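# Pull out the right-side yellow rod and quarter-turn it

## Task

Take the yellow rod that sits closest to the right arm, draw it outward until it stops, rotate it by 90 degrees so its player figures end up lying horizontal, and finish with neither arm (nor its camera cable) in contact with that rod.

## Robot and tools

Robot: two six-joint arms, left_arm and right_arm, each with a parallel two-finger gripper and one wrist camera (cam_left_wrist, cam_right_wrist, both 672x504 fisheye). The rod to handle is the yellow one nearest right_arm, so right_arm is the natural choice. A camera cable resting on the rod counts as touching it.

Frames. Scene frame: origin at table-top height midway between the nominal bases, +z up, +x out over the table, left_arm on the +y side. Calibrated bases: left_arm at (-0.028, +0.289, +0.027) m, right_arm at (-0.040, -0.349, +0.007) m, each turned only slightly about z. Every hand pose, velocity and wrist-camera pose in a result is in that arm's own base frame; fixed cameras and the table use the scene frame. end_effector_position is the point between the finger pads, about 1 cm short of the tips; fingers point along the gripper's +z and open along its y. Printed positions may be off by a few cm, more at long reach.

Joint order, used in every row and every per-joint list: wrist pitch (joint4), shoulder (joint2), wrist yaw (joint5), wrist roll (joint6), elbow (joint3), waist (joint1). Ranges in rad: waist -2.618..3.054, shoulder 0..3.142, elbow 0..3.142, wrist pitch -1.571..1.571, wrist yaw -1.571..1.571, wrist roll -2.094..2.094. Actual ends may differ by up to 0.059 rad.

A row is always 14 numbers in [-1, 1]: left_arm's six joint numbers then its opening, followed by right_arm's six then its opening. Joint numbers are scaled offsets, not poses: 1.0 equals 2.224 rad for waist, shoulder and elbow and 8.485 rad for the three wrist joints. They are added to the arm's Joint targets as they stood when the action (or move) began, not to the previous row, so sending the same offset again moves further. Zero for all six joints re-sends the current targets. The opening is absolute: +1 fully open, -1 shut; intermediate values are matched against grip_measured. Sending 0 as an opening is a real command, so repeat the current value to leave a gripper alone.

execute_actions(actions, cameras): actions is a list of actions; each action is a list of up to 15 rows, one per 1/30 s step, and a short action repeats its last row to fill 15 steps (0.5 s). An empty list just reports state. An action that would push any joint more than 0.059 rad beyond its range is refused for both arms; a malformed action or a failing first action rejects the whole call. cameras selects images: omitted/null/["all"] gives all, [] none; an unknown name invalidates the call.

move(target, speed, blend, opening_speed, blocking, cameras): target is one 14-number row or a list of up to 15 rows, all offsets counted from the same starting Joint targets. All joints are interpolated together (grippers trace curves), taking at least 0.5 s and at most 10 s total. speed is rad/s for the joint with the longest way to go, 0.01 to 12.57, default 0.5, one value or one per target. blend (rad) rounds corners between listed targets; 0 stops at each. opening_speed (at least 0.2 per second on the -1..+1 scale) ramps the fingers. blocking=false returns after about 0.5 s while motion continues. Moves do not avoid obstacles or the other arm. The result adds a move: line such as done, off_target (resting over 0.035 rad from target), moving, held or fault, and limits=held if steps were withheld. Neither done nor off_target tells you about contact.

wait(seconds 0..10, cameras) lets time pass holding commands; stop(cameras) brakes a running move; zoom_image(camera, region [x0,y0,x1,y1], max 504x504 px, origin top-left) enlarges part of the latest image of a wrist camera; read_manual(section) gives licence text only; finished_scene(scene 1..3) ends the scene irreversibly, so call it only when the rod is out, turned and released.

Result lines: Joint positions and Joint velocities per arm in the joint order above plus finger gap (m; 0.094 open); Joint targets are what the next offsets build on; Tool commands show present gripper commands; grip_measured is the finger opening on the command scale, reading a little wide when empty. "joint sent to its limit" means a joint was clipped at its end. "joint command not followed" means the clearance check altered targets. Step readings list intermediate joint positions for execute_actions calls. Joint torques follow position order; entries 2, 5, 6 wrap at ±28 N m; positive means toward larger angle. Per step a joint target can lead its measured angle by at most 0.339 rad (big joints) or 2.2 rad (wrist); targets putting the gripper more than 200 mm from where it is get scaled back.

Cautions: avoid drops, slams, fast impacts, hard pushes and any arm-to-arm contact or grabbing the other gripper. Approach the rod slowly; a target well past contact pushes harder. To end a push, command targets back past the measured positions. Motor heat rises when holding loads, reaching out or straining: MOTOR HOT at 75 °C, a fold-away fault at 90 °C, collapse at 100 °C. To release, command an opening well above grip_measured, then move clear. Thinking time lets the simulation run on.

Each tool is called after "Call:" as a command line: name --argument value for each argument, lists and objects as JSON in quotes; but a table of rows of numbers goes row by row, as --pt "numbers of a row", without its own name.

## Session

Call:
execute_actions --actions '[]'

Call:
zoom_image --camera "cam_left_wrist" --region '[330, 110, 560, 220]'

Scene clock: 0.00 s.
left_arm: end_effector_position=(+0.3899, -0.0004, +0.1147) grip_measured=+1.000 end_effector_quat_wxyz=(+0.609, -0.026, +0.793, +0.006) | right_arm: end_effector_position=(+0.3960, -0.0474, +0.1154) grip_measured=+1.000 end_effector_quat_wxyz=(+0.595, +0.094, +0.794, -0.086)
Joint names: [wrist pitch, shoulder, wrist yaw, wrist roll, elbow, waist]
Joint positions: left_arm=[0.911 1.495 -0.08 -0.043 0.322 -0.04 0.094] | right_arm=[0.848 1.518 0.234 0.044 0.38 -0.018 0.094]
Joint velocities: within noise
Joint torques (N m): no reading
Heat: left arm: 42 °C; right arm: 40 °C.
Joint targets: left_arm=[0.899 1.493 -0.081 -0.042 0.324 -0.040] | right_arm=[0.837 1.515 0.234 0.045 0.383 -0.018]
Tool commands: left_gripper/opening=+1.0 right_gripper/opening=+1.0
camera_calibration:
cam_left_wrist: T_world_to_cam=[[0.0222135, -0.980285, 0.196335, -0.0420869], [-0.593611, -0.170951, -0.786385, 0.357186], [0.804446, -0.0990782, -0.585705, -0.125405], [0, 0, 0, 1]] pos_world=[0.313846, 0.00737939, 0.215698]
cam_right_wrist: T_world_to_cam=[[-0.244005, -0.947103, 0.208463, 0.0183839], [-0.655393, 0.00260904, -0.755284, 0.379511], [0.714788, -0.320918, -0.621361, -0.108823], [0, 0, 0, 1]] pos_world=[0.331, -0.0185021, 0.215188]

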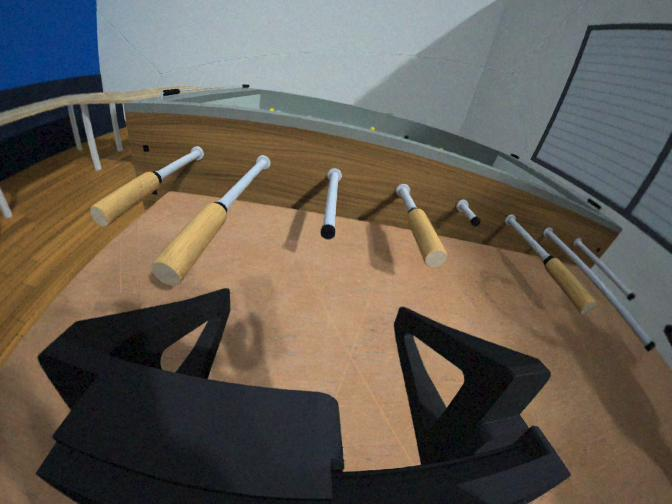

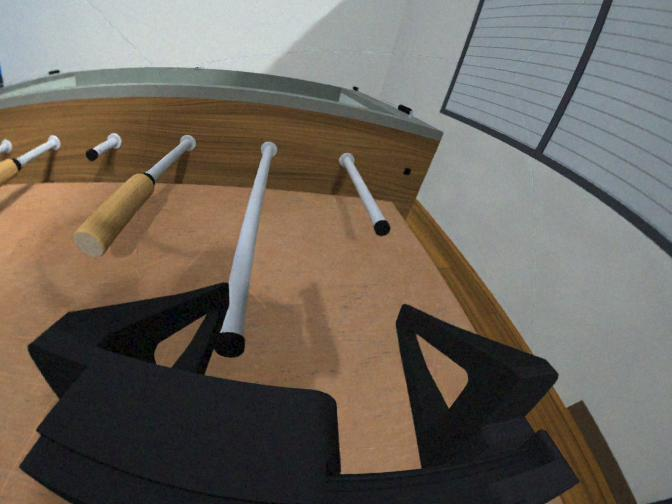

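Scaled by 2.191 from the camera's 672x504 image, which has a finer 960x720 frame.

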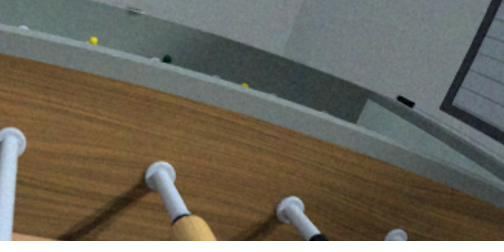

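Call:
move --pt "0 0 0 0 0 0 1 0.0475 0 0 0 0 0 1" --pt "0 0 0 0 0 0 1 0.0475 0 0.0447 -0.0053 0 0.2765 0.4" --speed 0.9

Scene clock: 27.03 s.
left_arm: end_effector_position=(+0.3899, -0.0004, +0.1147) grip_measured=+1.000 end_effector_quat_wxyz=(+0.609, -0.026, +0.793, +0.006) | right_arm: end_effector_position=(+0.3707, +0.1271, +0.2062) grip_measured=+0.402 end_effector_quat_wxyz=(+0.735, +0.029, +0.678, +0.014)
Joint names: [wrist pitch, shoulder, wrist yaw, wrist roll, elbow, waist]
Joint positions: left_arm=[0.911 1.495 -0.08 -0.043 0.322 -0.04 0.094] | right_arm=[1.236 1.518 0.613 0.005 0.38 0.592 0.066]
Joint velocities: within noise
Joint torques (N m): left_arm=[1.89 -5.78 -0.02 0.02 5.33 -0.03] | right_arm=[1.66 -4.44 0.02 -0.05 5.38 0.47]
Heat: left arm: 42 °C; right arm: 41 °C.
Joint targets: left_arm=[0.899 1.493 -0.081 -0.042 0.324 -0.040] | right_arm=[1.240 1.515 0.614 0.000 0.383 0.597]
move: done
camera_calibration:
cam_left_wrist: T_world_to_cam=[[0.0222135, -0.980285, 0.196335, -0.0420869], [-0.593611, -0.170951, -0.786385, 0.357186], [0.804446, -0.0990782, -0.585705, -0.125405], [0, 0, 0, 1]] pos_world=[0.313846, 0.00737939, 0.215698]
cam_right_wrist: T_world_to_cam=[[-0.0810154, -0.990263, 0.113206, 0.123239], [-0.326278, -0.0809725, -0.9418, 0.358115], [0.941796, -0.113237, -0.316541, -0.151557], [0, 0, 0, 1]] pos_world=[0.269565, 0.133875, 0.275347]

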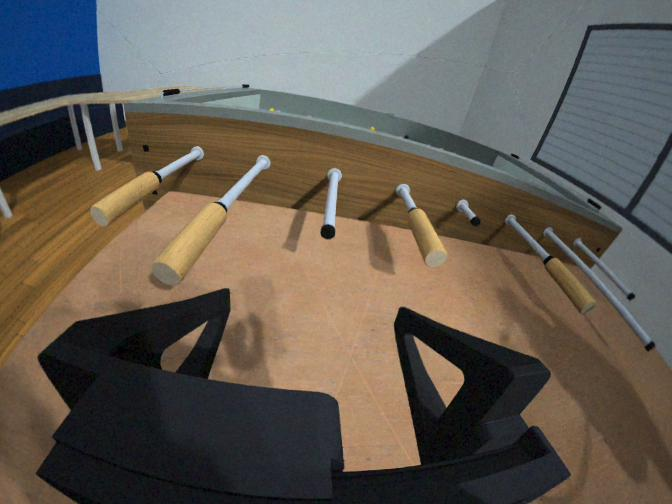

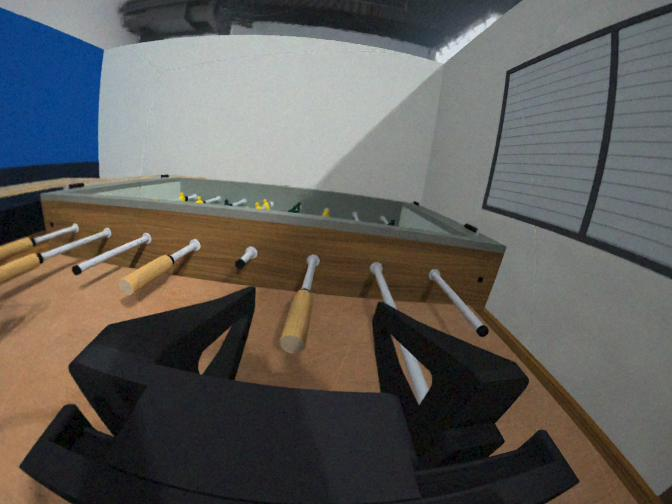

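Call:
move --target '[0,0,0,0,0,0,1,-0.0040,0.2293,-0.0017,0.0141,0.1062,-0.0259,0.4]' --cameras '["cam_right_wrist"]'

Scene clock: 44.77 s.
left_arm: end_effector_position=(+0.3899, -0.0004, +0.1147) grip_measured=+1.000 end_effector_quat_wxyz=(+0.609, -0.026, +0.793, +0.006) | right_arm: end_effector_position=(+0.4301, +0.1436, +0.0821) grip_measured=+0.402 end_effector_quat_wxyz=(+0.647, +0.024, +0.762, -0.028)
Joint names: [wrist pitch, shoulder, wrist yaw, wrist roll, elbow, waist]
Joint positions: left_arm=[0.911 1.495 -0.08 -0.043 0.322 -0.04 0.094] | right_arm=[1.215 2.011 0.612 0.104 0.597 0.548 0.066]
Joint velocities: within noise
Joint torques (N m): left_arm=[1.87 -5.74 -0.03 0.02 5.34 -0.05] | right_arm=[1.6 -6.17 -0.02 0.14 5.6 -0.72]
Heat: left arm: 42 °C; right arm: 43 °C.
Joint targets: left_arm=[0.899 1.493 -0.081 -0.042 0.324 -0.040] | right_arm=[1.206 2.025 0.599 0.120 0.619 0.539]
move: done
camera_calibration:
cam_right_wrist: T_world_to_cam=[[-0.0896657, -0.976682, 0.195069, 0.153552], [-0.549742, -0.114785, -0.82741, 0.353567], [0.830508, -0.181428, -0.526631, -0.17013], [0, 0, 0, 1]] pos_world=[0.349433, 0.159689, 0.172996]
Images, in order (width x height): cam_right_wrist 672x504.

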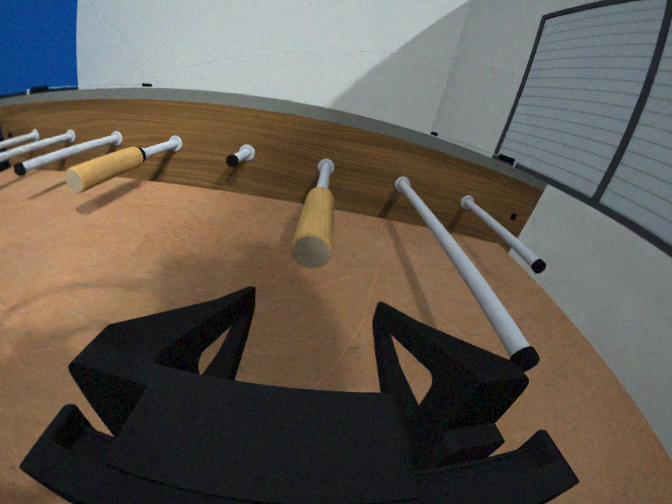

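Call:
move --pt "0 0 0 0 0 0 1 0 0 0 -0.1850 0 0 0.4" --pt "0 0 0 0 0 0 1 0.0220 0.1630 -0.0121 -0.1992 0.1688 -0.0574 0.4" --speed '[1.4,0.35]' --cameras '["cam_right_wrist"]'

Scene clock: 64.37 s.
left_arm: end_effector_position=(+0.3899, -0.0004, +0.1147) grip_measured=+1.000 end_effector_quat_wxyz=(+0.609, -0.026, +0.793, +0.006) | right_arm: end_effector_position=(+0.5255, +0.1394, +0.0651) grip_measured=+0.402 end_effector_quat_wxyz=(+0.465, -0.489, +0.526, -0.518)
Joint names: [wrist pitch, shoulder, wrist yaw, wrist roll, elbow, waist]
Joint positions: left_arm=[0.911 1.495 -0.08 -0.043 0.322 -0.04 0.094] | right_arm=[1.358 2.366 0.509 -1.572 0.973 0.418 0.066]
Joint velocities: within noise
Joint torques (N m): left_arm=[1.89 -5.78 -0.02 0.02 5.35 -0.06] | right_arm=[2.01 -8.25 -0.07 0 5.67 -0.53]
Heat: left arm: 42 °C; right arm: 43 °C.
Joint targets: left_arm=[0.899 1.493 -0.081 -0.042 0.324 -0.040] | right_arm=[1.393 2.387 0.496 -1.570 0.995 0.412]
move: done
camera_calibration:
cam_right_wrist: T_world_to_cam=[[-0.00122094, 0.196814, 0.98044, -0.0998859], [-0.474411, -0.863199, 0.172688, 0.391045], [0.880302, -0.464921, 0.0944247, -0.286068], [0, 0, 0, 1]] pos_world=[0.437221, 0.22421, 0.0574152]
Images, in order (width x height): cam_right_wrist 672x504.

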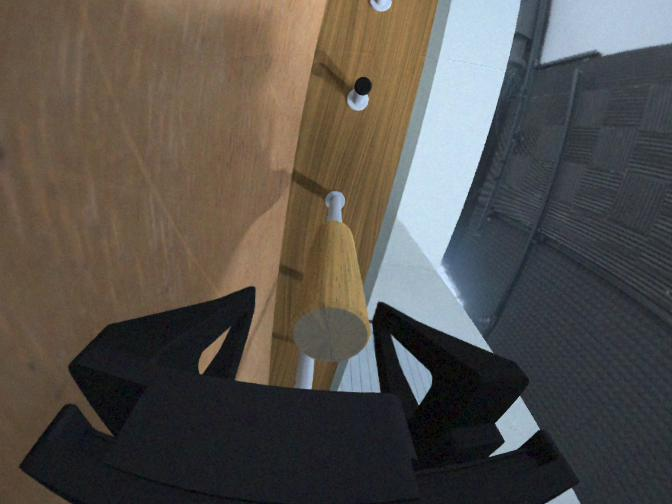

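Call:
move --target '[0,0,0,0,0,0,1,0,-0.0135,0,0,0,0,-1]' --opening_speed 1 --cameras '[]'

Call:
move --target '[0,0,0,0,0,0,1,0,0,0,0.1868,0,0,-1]' --speed 1.0 --cameras '["cam_right_wrist"]'

Call:
move --pt "0 0 0 0 0 0 1 -0.0152 -0.0859 0.0092 0.0084 -0.1093 0.0369 -1" --pt "0 0 0 0 0 0 1 -0.0361 -0.1826 0.0200 0.0214 -0.1938 0.0859 -1" --blend 0.05 --speed 0.3

Scene clock: 80.60 s.
left_arm: end_effector_position=(+0.3899, -0.0004, +0.1147) grip_measured=+1.000 end_effector_quat_wxyz=(+0.609, -0.026, +0.793, +0.006) | right_arm: end_effector_position=(+0.5265, +0.1400, +0.0714) grip_measured=-0.302 end_effector_quat_wxyz=(+0.473, -0.481, +0.522, -0.522)
Joint names: [wrist pitch, shoulder, wrist yaw, wrist roll, elbow, waist]
Joint positions: left_arm=[0.911 1.495 -0.08 -0.043 0.322 -0.04 0.094] | right_arm=[1.379 2.366 0.508 -1.574 0.977 0.418 0.033]
Joint velocities: within noise
Joint torques (N m): left_arm=[1.88 -5.76 -0.03 0.01 5.35 -0.06] | right_arm=[1.81 -10.61 -0.09 0.05 5.37 -0.53]
Heat: left arm: 42 °C; right arm: 45 °C.
Joint targets: left_arm=[0.899 1.493 -0.081 -0.042 0.324 -0.040] | right_arm=[1.393 2.357 0.497 -1.571 0.995 0.412]
move: done
No camera images: "cameras" was empty.

Scene clock: 83.13 s.
left_arm: end_effector_position=(+0.3899, -0.0004, +0.1147) grip_measured=+1.000 end_effector_quat_wxyz=(+0.609, -0.026, +0.793, +0.006) | right_arm: end_effector_position=(+0.5267, +0.1440, +0.0666) grip_measured=-0.304 end_effector_quat_wxyz=(+0.697, +0.013, +0.716, -0.034)
Joint names: [wrist pitch, shoulder, wrist yaw, wrist roll, elbow, waist]
Joint positions: left_arm=[0.911 1.495 -0.08 -0.043 0.322 -0.04 0.094] | right_arm=[1.358 2.366 0.485 -0.017 0.977 0.418 0.033]
Joint velocities: within noise
Joint torques (N m): left_arm=[1.89 -5.81 -0.03 0.02 5.37 -0.08] | right_arm=[2.02 -10.62 0.18 0.36 5.38 -0.53]
Heat: left arm: 42 °C; right arm: 45 °C.
Joint targets: left_arm=[0.899 1.493 -0.081 -0.042 0.324 -0.040] | right_arm=[1.393 2.357 0.497 0.015 0.995 0.412]
move: done
camera_calibration:
cam_right_wrist: T_world_to_cam=[[-0.109555, -0.971695, 0.209298, 0.174458], [-0.433206, -0.142839, -0.889904, 0.340649], [0.894612, -0.188162, -0.405296, -0.29935], [0, 0, 0, 1]] pos_world=[0.434486, 0.161852, 0.145305]
Images, in order (width x height): cam_right_wrist 672x504.

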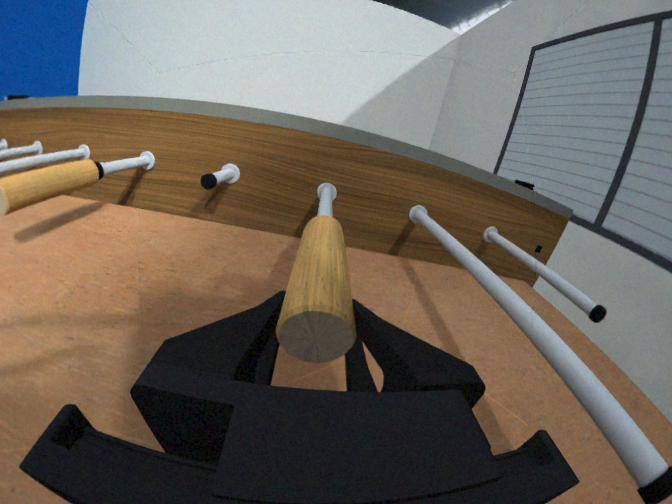

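Scene clock: 85.23 s.
left_arm: end_effector_position=(+0.3899, -0.0004, +0.1147) grip_measured=+1.000 end_effector_quat_wxyz=(+0.609, -0.026, +0.793, +0.006) | right_arm: end_effector_position=(+0.4419, +0.1502, +0.0662) grip_measured=-0.308 end_effector_quat_wxyz=(+0.616, +0.025, +0.787, -0.021)
Joint names: [wrist pitch, shoulder, wrist yaw, wrist roll, elbow, waist]
Joint positions: left_arm=[0.911 1.495 -0.08 -0.043 0.322 -0.04 0.094] | right_arm=[1.067 2.026 0.583 0.162 0.668 0.537 0.033]
Joint velocities: within noise
Joint torques (N m): left_arm=[1.89 -5.75 -0.03 0.02 5.37 -0.03] | right_arm=[1.86 -13.89 1.06 0.36 -3.62 5.89]
Heat: left arm: 42 °C; right arm: 45 °C.
Joint targets: left_arm=[0.899 1.493 -0.081 -0.042 0.324 -0.040] | right_arm=[1.086 1.951 0.666 0.196 0.564 0.603]
move: off_target (right_arm); right_arm: the elbow is farthest, 0.104 rad from its target
camera_calibration:
cam_left_wrist: T_world_to_cam=[[0.0222135, -0.980285, 0.196335, -0.0420869], [-0.593611, -0.170951, -0.786385, 0.357186], [0.804446, -0.0990782, -0.585705, -0.125405], [0, 0, 0, 1]] pos_world=[0.313846, 0.00737939, 0.215698]
cam_right_wrist: T_world_to_cam=[[-0.0691156, -0.980067, 0.186257, 0.156101], [-0.612024, -0.105784, -0.783733, 0.370923], [0.787813, -0.168162, -0.592513, -0.165812], [0, 0, 0, 1]] pos_world=[0.368432, 0.164344, 0.163383]

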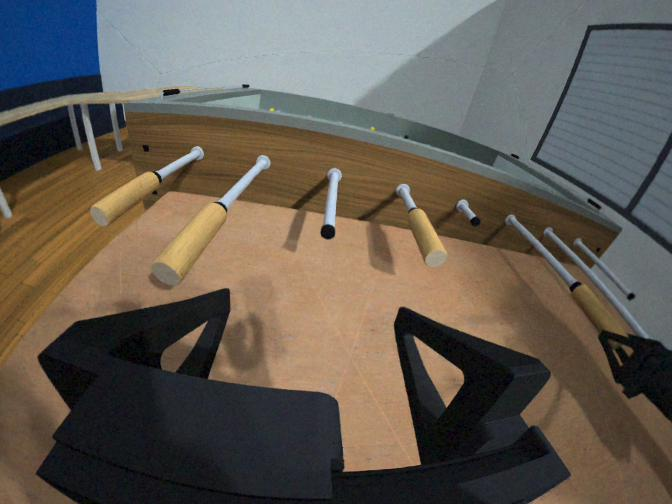

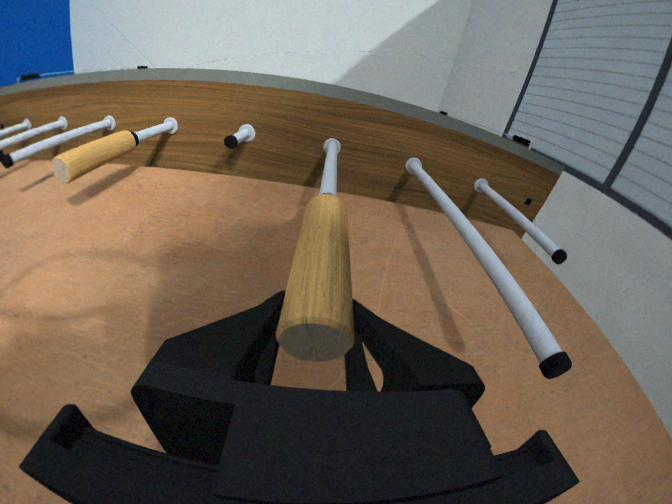

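Call:
move --target '[0,0,0,0,0,0,1,-0.0022,0.0315,-0.0094,-0.0038,0.0450,-0.0288,-1]' --cameras '[]'

Call:
move --target '[0,0,0,0,0,0,1,0,0,0,0,0,0,0.5]' --opening_speed 1 --cameras '["cam_right_wrist"]'

Call:
move --target '[0,0,0,0,0,0,1,-0.0384,-0.1709,0.0280,0.0272,-0.1192,0.1187,0.5]'

Call:
zoom_image --camera "cam_left_wrist" --region '[330, 110, 560, 220]'

Scene clock: 100.37 s.
left_arm: end_effector_position=(+0.3899, -0.0004, +0.1147) grip_measured=+1.000 end_effector_quat_wxyz=(+0.609, -0.026, +0.793, +0.006) | right_arm: end_effector_position=(+0.4450, +0.1509, +0.0657) grip_measured=-0.308 end_effector_quat_wxyz=(+0.613, +0.022, +0.789, -0.018)
Joint names: [wrist pitch, shoulder, wrist yaw, wrist roll, elbow, waist]
Joint positions: left_arm=[0.911 1.495 -0.08 -0.043 0.322 -0.04 0.094] | right_arm=[1.049 2.026 0.567 0.162 0.68 0.53 0.033]
Joint velocities: within noise
Joint torques (N m): left_arm=[1.88 -5.75 -0.03 0.02 5.39 -0.09] | right_arm=[1.85 -8.08 0.36 0.02 3.04 0.85]
Heat: left arm: 42 °C; right arm: 45 °C.
Joint targets: left_arm=[0.899 1.493 -0.081 -0.042 0.324 -0.040] | right_arm=[1.068 2.021 0.586 0.164 0.664 0.539]
move: done
No camera images: "cameras" was empty.

Scene clock: 102.10 s.
left_arm: end_effector_position=(+0.3899, -0.0004, +0.1147) grip_measured=+1.000 end_effector_quat_wxyz=(+0.609, -0.026, +0.793, +0.006) | right_arm: end_effector_position=(+0.4447, +0.1497, +0.0683) grip_measured=+0.498 end_effector_quat_wxyz=(+0.618, +0.028, +0.785, -0.021)
Joint names: [wrist pitch, shoulder, wrist yaw, wrist roll, elbow, waist]
Joint positions: left_arm=[0.911 1.495 -0.08 -0.043 0.322 -0.04 0.094] | right_arm=[1.062 2.026 0.583 0.162 0.678 0.533 0.07]
Joint velocities: within noise
Joint torques (N m): left_arm=[1.89 -5.79 -0.03 0.02 5.34 -0.05] | right_arm=[1.74 -8.05 0.19 0.02 3.17 0.53]
Heat: left arm: 42 °C; right arm: 45 °C.
Joint targets: left_arm=[0.899 1.493 -0.081 -0.042 0.324 -0.040] | right_arm=[1.068 2.021 0.586 0.164 0.664 0.539]
move: done
camera_calibration:
cam_right_wrist: T_world_to_cam=[[-0.0737627, -0.980382, 0.182784, 0.157791], [-0.609322, -0.10079, -0.786491, 0.372443], [0.789485, -0.169388, -0.589933, -0.16764], [0, 0, 0, 1]] pos_world=[0.370926, 0.163838, 0.165184]
Images, in order (width x height): cam_right_wrist 672x504.

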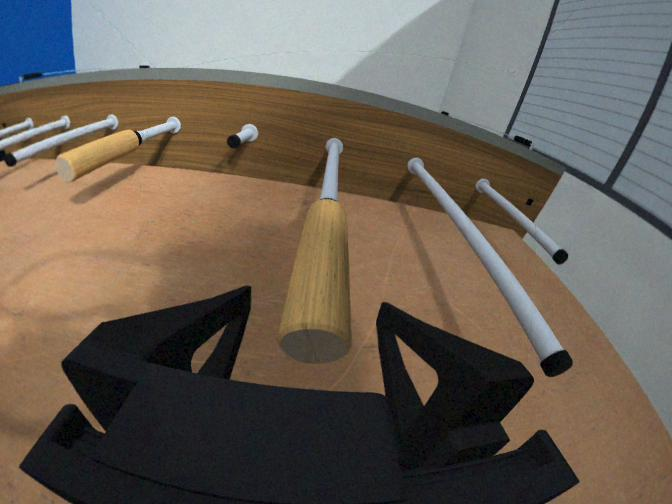

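Scene clock: 103.60 s.
left_arm: end_effector_position=(+0.3899, -0.0004, +0.1147) grip_measured=+1.000 end_effector_quat_wxyz=(+0.609, -0.026, +0.793, +0.006) | right_arm: end_effector_position=(+0.3360, +0.1599, +0.0796) grip_measured=+0.498 end_effector_quat_wxyz=(+0.583, +0.036, +0.812, -0.020)
Joint names: [wrist pitch, shoulder, wrist yaw, wrist roll, elbow, waist]
Joint positions: left_arm=[0.911 1.495 -0.08 -0.043 0.322 -0.04 0.094] | right_arm=[0.754 1.656 0.815 0.377 0.416 0.797 0.07]
Joint velocities: within noise
Joint torques (N m): left_arm=[1.88 -5.76 -0.04 0.02 5.35 -0.08] | right_arm=[1.33 -6.11 0.37 0.15 3.32 0.55]
Heat: left arm: 42 °C; right arm: 44 °C.
Joint targets: left_arm=[0.899 1.493 -0.081 -0.042 0.324 -0.040] | right_arm=[0.742 1.641 0.824 0.394 0.399 0.803]
move: done
camera_calibration:
cam_left_wrist: T_world_to_cam=[[0.0222135, -0.980285, 0.196335, -0.0420869], [-0.593611, -0.170951, -0.786385, 0.357186], [0.804446, -0.0990782, -0.585705, -0.125405], [0, 0, 0, 1]] pos_world=[0.313846, 0.00737939, 0.215698]
cam_right_wrist: T_world_to_cam=[[-0.070081, -0.9822, 0.174274, 0.157466], [-0.67654, -0.0815862, -0.731872, 0.331299], [0.733063, -0.169194, -0.65878, -0.0489799], [0, 0, 0, 1]] pos_world=[0.271078, 0.173405, 0.182759]

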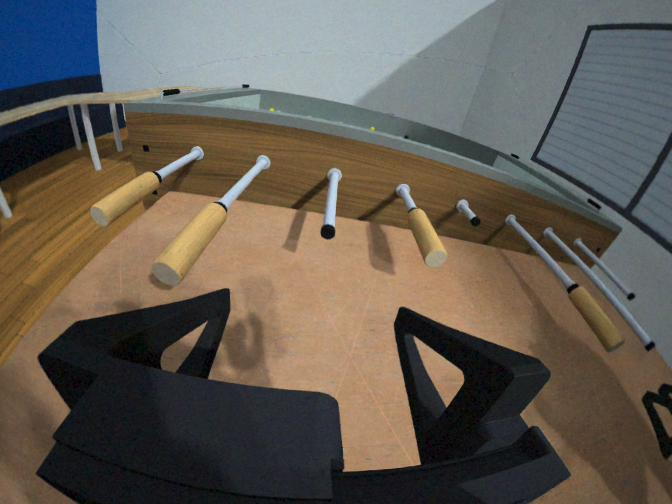

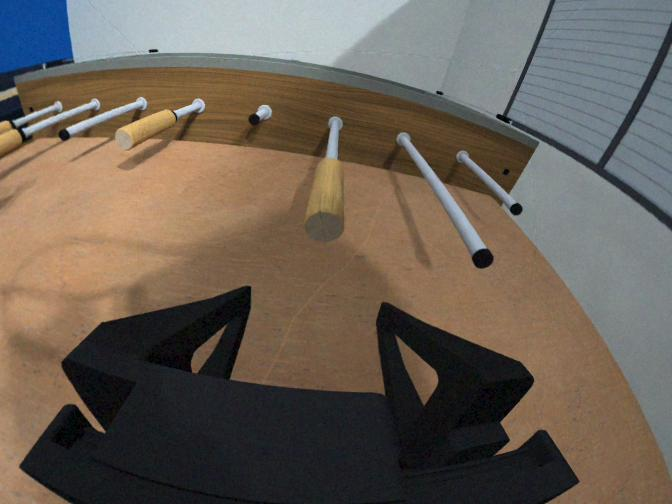

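Scaled by 2.191 from the camera's 672x504 image, which has a finer 960x720 frame.

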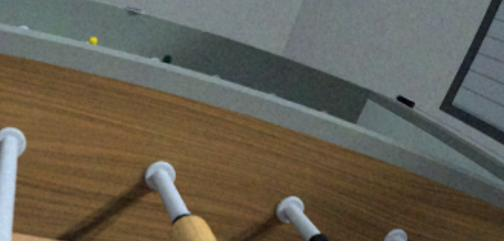

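Call:
finished_scene --scene 2

The scene is finished: the task was done.


## Next scene

The same job, from a new start.

Call:
execute_actions --actions '[]'

Scene clock: 0.00 s.
left_arm: end_effector_position=(+0.4127, +0.0165, +0.1264) grip_measured=+1.000 end_effector_quat_wxyz=(+0.618, -0.002, +0.786, +0.007) | right_arm: end_effector_position=(+0.3903, -0.0463, +0.1052) grip_measured=+1.000 end_effector_quat_wxyz=(+0.587, +0.098, +0.798, -0.097)
Joint names: [wrist pitch, shoulder, wrist yaw, wrist roll, elbow, waist]
Joint positions: left_arm=[0.901 1.55 0.039 0.018 0.411 0.054 0.094] | right_arm=[0.871 1.537 0.276 0.046 0.357 0.003 0.094]
Joint velocities: within noise
Joint torques (N m): no reading
Heat: left arm: 40 °C; right arm: 38 °C.
Joint targets: left_arm=[0.889 1.548 0.039 0.019 0.413 0.054] | right_arm=[0.861 1.534 0.277 0.048 0.360 0.003]
Tool commands: left_gripper/opening=+1.0 right_gripper/opening=+1.0
camera_calibration:
cam_left_wrist: T_world_to_cam=[[-0.0177666, -0.985889, 0.166453, -0.00796993], [-0.580802, -0.125334, -0.804339, 0.378982], [0.813851, -0.110967, -0.570379, -0.140833], [0, 0, 0, 1]] pos_world=[0.334589, 0.0240143, 0.225829]
cam_right_wrist: T_world_to_cam=[[-0.259, -0.939853, 0.222701, 0.0247898], [-0.669431, 0.00846419, -0.742826, 0.372487], [0.696262, -0.341475, -0.631359, -0.103415], [0, 0, 0, 1]] pos_world=[0.327779, -0.0151678, 0.20588]

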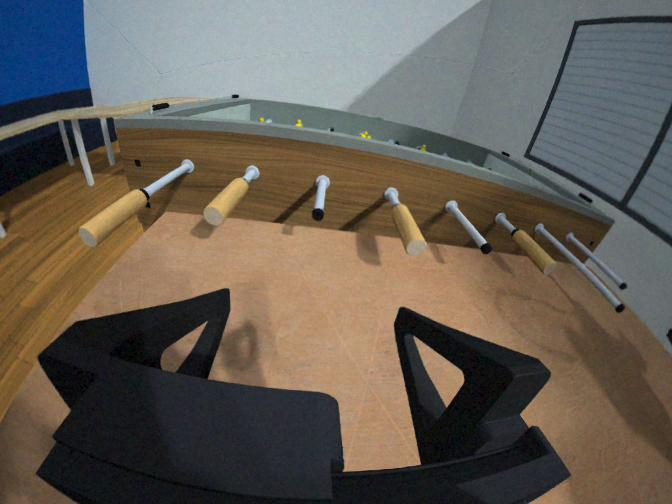

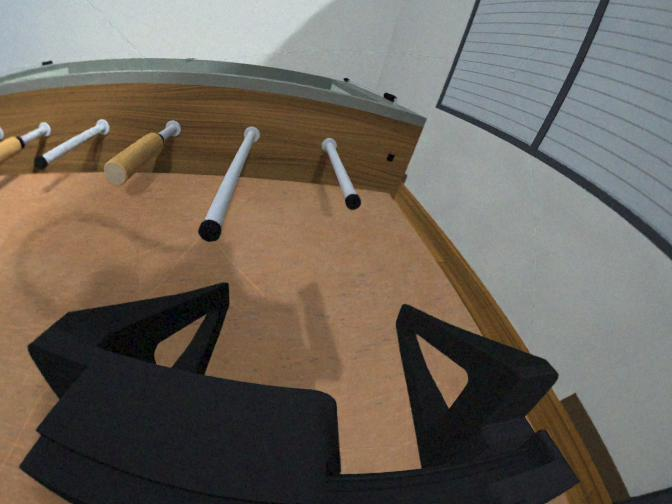

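Call:
move --target '[0,0,0,0,0,0,1,0.0407,0.2208,0.0379,0.0085,0.1165,0.2410,0.4]' --speed 0.8 --cameras '["cam_right_wrist"]'

Scene clock: 12.83 s.
left_arm: end_effector_position=(+0.4127, +0.0165, +0.1264) grip_measured=+1.000 end_effector_quat_wxyz=(+0.618, -0.002, +0.786, +0.007) | right_arm: end_effector_position=(+0.4313, +0.1440, +0.0795) grip_measured=+0.402 end_effector_quat_wxyz=(+0.643, +0.019, +0.766, -0.025)
Joint names: [wrist pitch, shoulder, wrist yaw, wrist roll, elbow, waist]
Joint positions: left_arm=[0.901 1.55 0.039 0.018 0.411 0.054 0.094] | right_arm=[1.201 2.011 0.595 0.105 0.6 0.542 0.066]
Joint velocities: within noise
Joint torques (N m): left_arm=[1.86 -6.76 0 0 5.67 -0.06] | right_arm=[1.68 -6.26 0.19 0.19 5.35 -0.18]
Heat: left arm: 41 °C; right arm: 39 °C.
Joint targets: left_arm=[0.889 1.548 0.039 0.019 0.413 0.054] | right_arm=[1.206 2.025 0.599 0.120 0.619 0.539]
move: done
camera_calibration:
cam_right_wrist: T_world_to_cam=[[-0.0776179, -0.977225, 0.197502, 0.149199], [-0.557995, -0.121586, -0.820889, 0.356108], [0.826207, -0.173921, -0.535849, -0.170856], [0, 0, 0, 1]] pos_world=[0.35145, 0.159384, 0.171305]
Images, in order (width x height): cam_right_wrist 672x504.

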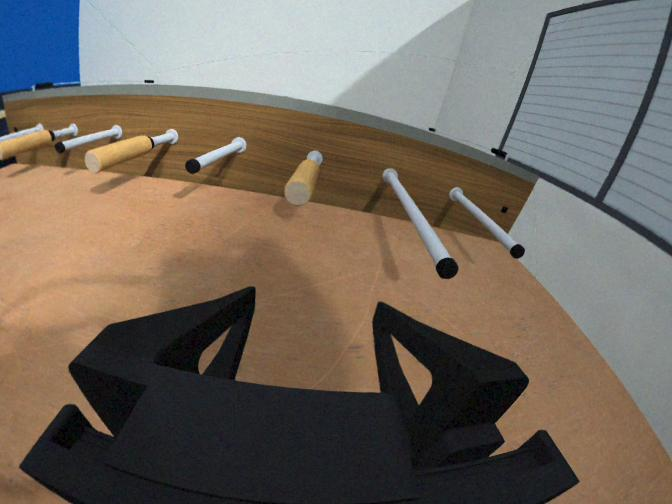

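Call:
move --pt "0 0 0 0 0 0 1 0 0 0 -0.1850 0 0 0.4" --pt "0 0 0 0 0 0 1 0.0083 0.1961 -0.0071 -0.1992 0.2543 -0.0429 0.4" --speed '[1.4,0.5]' --cameras '["cam_right_wrist"]'

Scene clock: 29.40 s.
left_arm: end_effector_position=(+0.4127, +0.0165, +0.1264) grip_measured=+1.000 end_effector_quat_wxyz=(+0.618, -0.002, +0.786, +0.007) | right_arm: end_effector_position=(+0.5550, +0.1663, +0.0673) grip_measured=+0.402 end_effector_quat_wxyz=(+0.466, -0.482, +0.526, -0.523)
Joint names: [wrist pitch, shoulder, wrist yaw, wrist roll, elbow, waist]
Joint positions: left_arm=[0.901 1.55 0.039 0.018 0.411 0.054 0.094] | right_arm=[1.255 2.439 0.551 -1.573 1.162 0.451 0.066]
Joint velocities: within noise
Joint torques (N m): left_arm=[1.85 -6.78 -0.01 0.01 5.65 -0.03] | right_arm=[1.83 -9.26 -0.07 0.03 6.28 -0.64]
Heat: left arm: 41 °C; right arm: 40 °C.
Joint targets: left_arm=[0.889 1.548 0.039 0.019 0.413 0.054] | right_arm=[1.277 2.462 0.539 -1.570 1.185 0.444]
move: done
camera_calibration:
cam_right_wrist: T_world_to_cam=[[-0.0117942, 0.193115, 0.981105, -0.100832], [-0.484437, -0.859441, 0.163344, 0.433509], [0.874747, -0.473357, 0.103689, -0.296018], [0, 0, 0, 1]] pos_world=[0.467759, 0.251926, 0.0588089]
Images, in order (width x height): cam_right_wrist 672x504.

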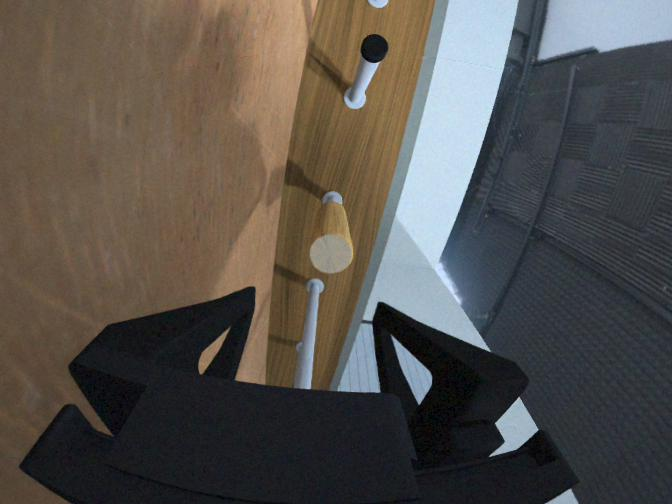

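Call:
move --target '[0,0,0,0,0,0,1,-0.0293,0.0789,-0.0104,0,0.1908,-0.0395,0.4]' --speed 0.35 --cameras '["cam_right_wrist"]'

Scene clock: 35.60 s.
left_arm: end_effector_position=(+0.4127, +0.0165, +0.1264) grip_measured=+1.000 end_effector_quat_wxyz=(+0.618, -0.002, +0.786, +0.007) | right_arm: end_effector_position=(+0.6409, +0.1590, +0.0785) grip_measured=+0.402 end_effector_quat_wxyz=(+0.479, -0.469, +0.522, -0.527)
Joint names: [wrist pitch, shoulder, wrist yaw, wrist roll, elbow, waist]
Joint positions: left_arm=[0.901 1.55 0.039 0.018 0.411 0.054 0.094] | right_arm=[1.041 2.608 0.464 -1.573 1.584 0.363 0.066]
Joint velocities: within noise
Joint torques (N m): left_arm=[1.86 -6.76 0 0.01 5.65 -0.08] | right_arm=[1.58 -10.73 -0.11 0.04 7.64 -0.59]
Heat: left arm: 41 °C; right arm: 41 °C.
Joint targets: left_arm=[0.889 1.548 0.039 0.019 0.413 0.054] | right_arm=[1.028 2.637 0.451 -1.571 1.609 0.356]
move: done
camera_calibration:
cam_right_wrist: T_world_to_cam=[[-0.0458072, 0.17889, 0.982802, -0.0855516], [-0.49026, -0.861228, 0.133911, 0.473325], [0.870372, -0.475695, 0.127153, -0.374402], [0, 0, 0, 1]] pos_world=[0.554003, 0.244844, 0.0683033]
Images, in order (width x height): cam_right_wrist 672x504.

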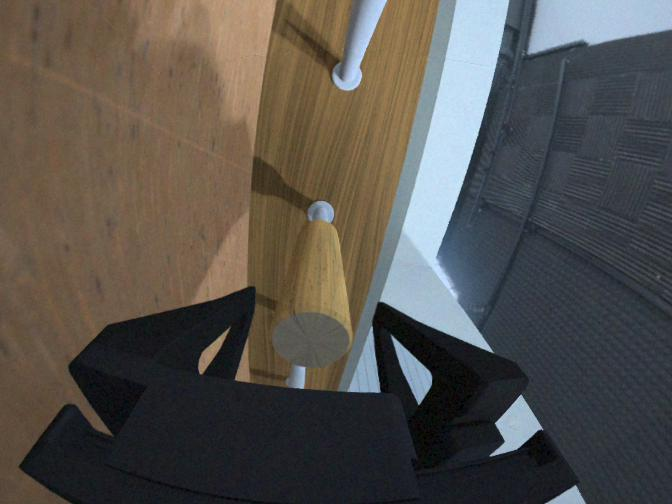

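Call:
move --target '[0,0,0,0,0,0,1,0,0,0,0,0,0,-1]' --opening_speed 1 --cameras '[]'

Call:
move --target '[0,0,0,0,0,0,1,0,0,0,0.1869,0,0,-1]' --speed 1.0

Call:
move --pt "0 0 0 0 0 0 1 0.0343 -0.0999 0.0133 0 -0.2306 0.0509 -1" --pt "0 0 0 0 0 0 1 0.0236 -0.1971 0.0249 0.0100 -0.3545 0.0976 -1" --pt "0 0 0 0 0 0 1 -0.0017 -0.3034 0.0387 0.0279 -0.4452 0.1600 -1" --blend 0.05 --speed 0.4

Scene clock: 55.70 s.
left_arm: end_effector_position=(+0.4127, +0.0165, +0.1264) grip_measured=+1.000 end_effector_quat_wxyz=(+0.618, -0.002, +0.786, +0.007) | right_arm: end_effector_position=(+0.6409, +0.1592, +0.0763) grip_measured=-0.305 end_effector_quat_wxyz=(+0.477, -0.472, +0.522, -0.526)
Joint names: [wrist pitch, shoulder, wrist yaw, wrist roll, elbow, waist]
Joint positions: left_arm=[0.901 1.55 0.039 0.018 0.411 0.054 0.094] | right_arm=[1.038 2.61 0.463 -1.574 1.584 0.363 0.033]
Joint velocities: within noise
Joint torques (N m): left_arm=[1.85 -6.79 0 0.01 5.67 -0.05] | right_arm=[1.58 -10.91 -0.1 0.04 7.64 -0.58]
Heat: left arm: 40 °C; right arm: 42 °C.
Joint targets: left_arm=[0.889 1.548 0.039 0.019 0.413 0.054] | right_arm=[1.028 2.637 0.450 -1.571 1.609 0.356]
move: done
No camera images: "cameras" was empty.

Scene clock: 58.27 s.
left_arm: end_effector_position=(+0.4127, +0.0165, +0.1264) grip_measured=+1.000 end_effector_quat_wxyz=(+0.618, -0.002, +0.786, +0.007) | right_arm: end_effector_position=(+0.6409, +0.1611, +0.0703) grip_measured=-0.306 end_effector_quat_wxyz=(+0.703, +0.024, +0.709, -0.038)
Joint names: [wrist pitch, shoulder, wrist yaw, wrist roll, elbow, waist]
Joint positions: left_arm=[0.901 1.55 0.039 0.018 0.411 0.054 0.094] | right_arm=[1.022 2.614 0.452 -0.017 1.584 0.363 0.033]
Joint velocities: within noise
Joint torques (N m): left_arm=[1.86 -6.78 0 0 5.64 -0.06] | right_arm=[1.73 -11.21 0.03 0.34 7.62 -0.57]
Heat: left arm: 40 °C; right arm: 42 °C.
Joint targets: left_arm=[0.889 1.548 0.039 0.019 0.413 0.054] | right_arm=[1.028 2.637 0.450 0.015 1.609 0.356]
move: done
camera_calibration:
cam_left_wrist: T_world_to_cam=[[-0.0177666, -0.985889, 0.166453, -0.00796993], [-0.580802, -0.125334, -0.804339, 0.378982], [0.813851, -0.110967, -0.570379, -0.140833], [0, 0, 0, 1]] pos_world=[0.334589, 0.0240143, 0.225829]
cam_right_wrist: T_world_to_cam=[[-0.134354, -0.970827, 0.198604, 0.219186], [-0.418325, -0.126119, -0.899499, 0.384318], [0.898306, -0.203932, -0.389176, -0.397692], [0, 0, 0, 1]] pos_world=[0.547468, 0.18016, 0.14739]

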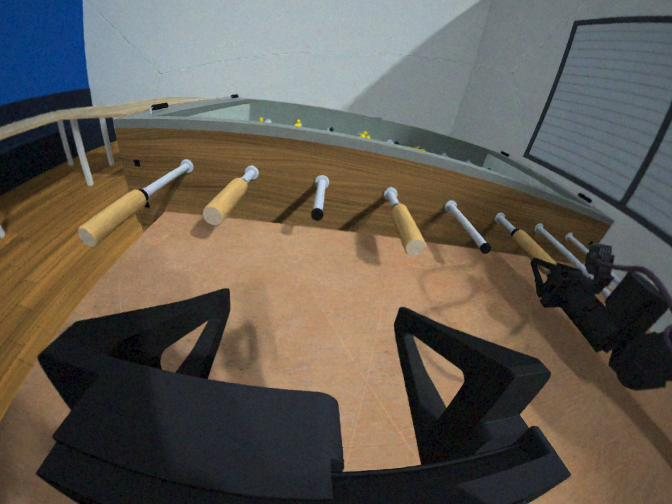

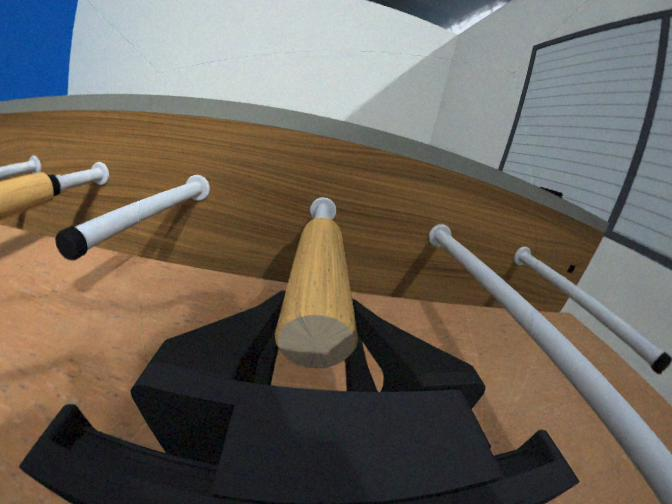

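Scene clock: 61.50 s.
left_arm: end_effector_position=(+0.4127, +0.0165, +0.1264) grip_measured=+1.000 end_effector_quat_wxyz=(+0.618, -0.002, +0.786, +0.007) | right_arm: end_effector_position=(+0.4634, +0.1772, +0.0710) grip_measured=-0.309 end_effector_quat_wxyz=(+0.619, +0.045, +0.784, -0.005)
Joint names: [wrist pitch, shoulder, wrist yaw, wrist roll, elbow, waist]
Joint positions: left_arm=[0.901 1.55 0.039 0.018 0.411 0.054 0.094] | right_arm=[0.981 2.082 0.618 0.22 0.811 0.573 0.032]
Joint velocities: within noise
Joint torques (N m): left_arm=[1.85 -6.74 0 0 5.65 -0.03] | right_arm=[1.92 -18.61 1.89 0.36 -10.06 12.44]
Heat: left arm: 40 °C; right arm: 42 °C.
Joint targets: left_arm=[0.889 1.548 0.039 0.019 0.413 0.054] | right_arm=[1.014 1.962 0.779 0.252 0.619 0.712]
move: off_target (right_arm); right_arm: the elbow is farthest, 0.192 rad from its target
camera_calibration:
cam_left_wrist: T_world_to_cam=[[-0.0177666, -0.985889, 0.166453, -0.00796993], [-0.580802, -0.125334, -0.804339, 0.378982], [0.813851, -0.110967, -0.570379, -0.140833], [0, 0, 0, 1]] pos_world=[0.334589, 0.0240143, 0.225829]
cam_right_wrist: T_world_to_cam=[[-0.0824734, -0.987045, 0.137625, 0.194072], [-0.605168, -0.060119, -0.793824, 0.380065], [0.791814, -0.148756, -0.59237, -0.180736], [0, 0, 0, 1]] pos_world=[0.389119, 0.187521, 0.167933]

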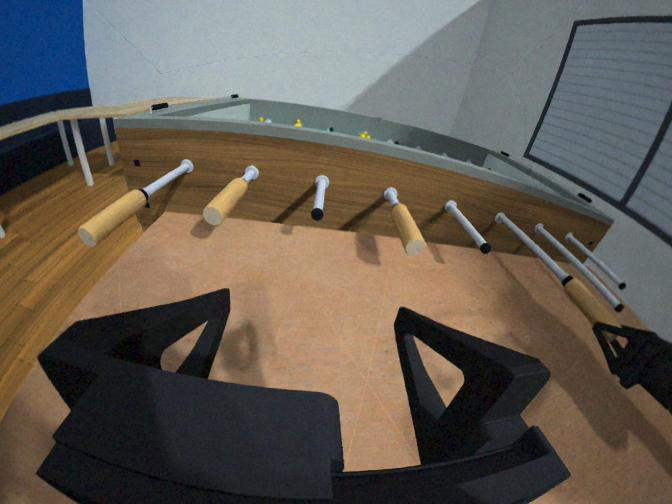

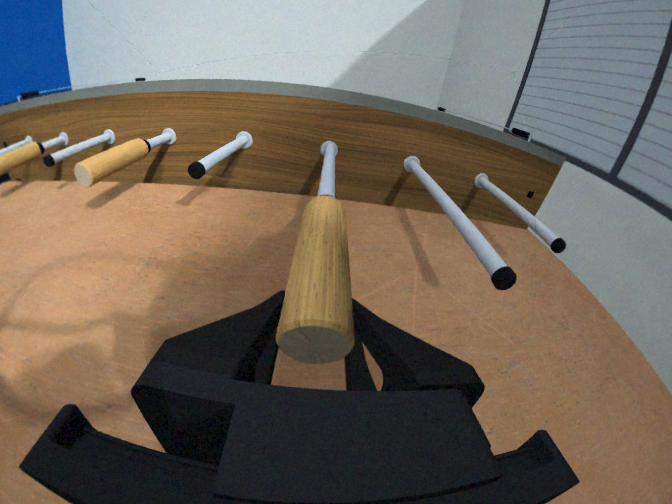

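Call:
move --target '[0,0,0,0,0,0,1,-0.0039,0.0531,-0.0186,-0.0035,0.0832,-0.0594,-1]' --cameras '[]'

Call:
move --target '[0,0,0,0,0,0,1,0,0,0,0,0,0,0.5]' --opening_speed 1 --cameras '[]'

Call:
move --target '[0,0,0,0,0,0,1,-0.0179,-0.1142,0.0284,0.0180,-0.1156,0.1070,0.5]'

Scene clock: 69.90 s.
left_arm: end_effector_position=(+0.4127, +0.0165, +0.1264) grip_measured=+1.000 end_effector_quat_wxyz=(+0.618, -0.002, +0.786, +0.007) | right_arm: end_effector_position=(+0.4679, +0.1781, +0.0673) grip_measured=-0.309 end_effector_quat_wxyz=(+0.612, +0.040, +0.790, -0.002)
Joint names: [wrist pitch, shoulder, wrist yaw, wrist roll, elbow, waist]
Joint positions: left_arm=[0.901 1.55 0.039 0.018 0.411 0.054 0.094] | right_arm=[0.953 2.089 0.593 0.223 0.829 0.562 0.032]
Joint velocities: within noise
Joint torques (N m): left_arm=[1.85 -6.76 0 0.02 5.68 -0.05] | right_arm=[1.87 -9.47 0.47 0 2.78 1.63]
Heat: left arm: 40 °C; right arm: 43 °C.
Joint targets: left_arm=[0.889 1.548 0.039 0.019 0.413 0.054] | right_arm=[0.980 2.080 0.621 0.222 0.804 0.580]
move: done
No camera images: "cameras" was empty.

Scene clock: 71.63 s.
left_arm: end_effector_position=(+0.4127, +0.0165, +0.1264) grip_measured=+1.000 end_effector_quat_wxyz=(+0.618, -0.002, +0.786, +0.007) | right_arm: end_effector_position=(+0.4644, +0.1795, +0.0690) grip_measured=+0.497 end_effector_quat_wxyz=(+0.617, +0.043, +0.785, -0.004)
Joint names: [wrist pitch, shoulder, wrist yaw, wrist roll, elbow, waist]
Joint positions: left_arm=[0.901 1.55 0.039 0.018 0.411 0.054 0.094] | right_arm=[0.973 2.089 0.616 0.222 0.82 0.575 0.07]
Joint velocities: within noise
Joint torques (N m): left_arm=[1.85 -6.78 -0.02 0 5.67 -0.06] | right_arm=[1.7 -9.32 0.21 0 3.43 0.43]
Heat: left arm: 40 °C; right arm: 43 °C.
Joint targets: left_arm=[0.889 1.548 0.039 0.019 0.413 0.054] | right_arm=[0.981 2.080 0.621 0.222 0.804 0.580]
move: done
No camera images: "cameras" was empty.

Scene clock: 72.90 s.
left_arm: end_effector_position=(+0.4127, +0.0165, +0.1264) grip_measured=+1.000 end_effector_quat_wxyz=(+0.618, -0.002, +0.786, +0.007) | right_arm: end_effector_position=(+0.3635, +0.1905, +0.0754) grip_measured=+0.498 end_effector_quat_wxyz=(+0.600, +0.043, +0.799, -0.021)
Joint names: [wrist pitch, shoulder, wrist yaw, wrist roll, elbow, waist]
Joint positions: left_arm=[0.901 1.55 0.039 0.018 0.411 0.054 0.094] | right_arm=[0.841 1.843 0.852 0.359 0.562 0.813 0.07]
Joint velocities: within noise
Joint torques (N m): left_arm=[1.84 -6.78 0.01 0.01 5.67 -0.03] | right_arm=[1.38 -7.8 0.37 0.2 3.29 0.44]
Heat: left arm: 40 °C; right arm: 43 °C.
Joint targets: left_arm=[0.889 1.548 0.039 0.019 0.413 0.054] | right_arm=[0.829 1.826 0.862 0.375 0.547 0.818]
move: done
camera_calibration:
cam_left_wrist: T_world_to_cam=[[-0.0177666, -0.985889, 0.166453, -0.00796993], [-0.580802, -0.125334, -0.804339, 0.378982], [0.813851, -0.110967, -0.570379, -0.140833], [0, 0, 0, 1]] pos_world=[0.334589, 0.0240143, 0.225829]
cam_right_wrist: T_world_to_cam=[[-0.0893458, -0.981833, 0.167396, 0.197581], [-0.646033, -0.07079, -0.76002, 0.338277], [0.758063, -0.176048, -0.627971, -0.0768878], [0, 0, 0, 1]] pos_world=[0.294477, 0.204402, 0.175739]

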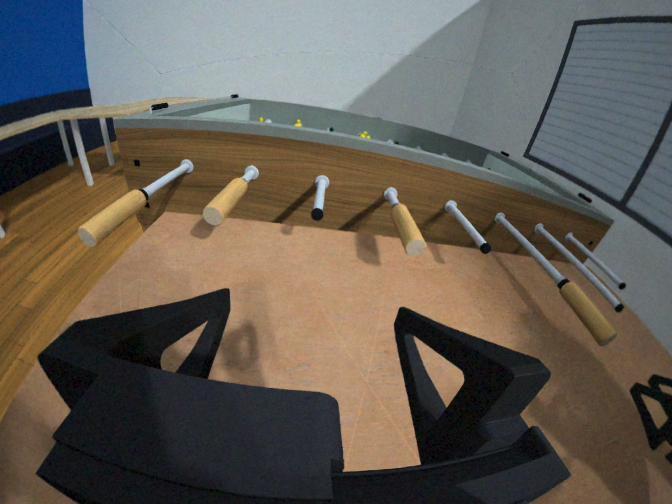

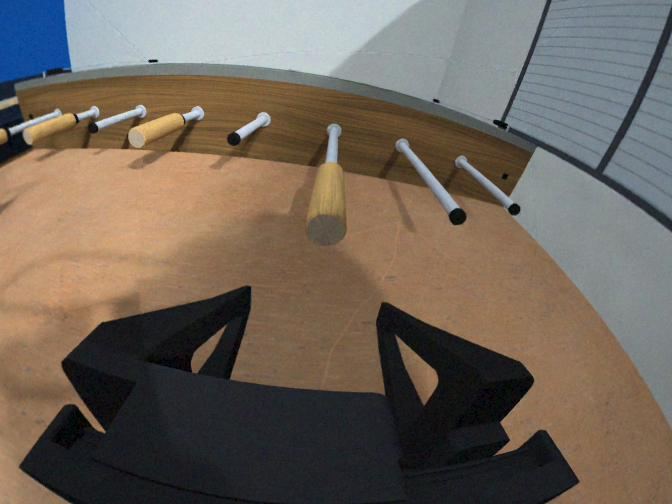

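Call:
finished_scene --scene 3

The scene is finished: the task was done.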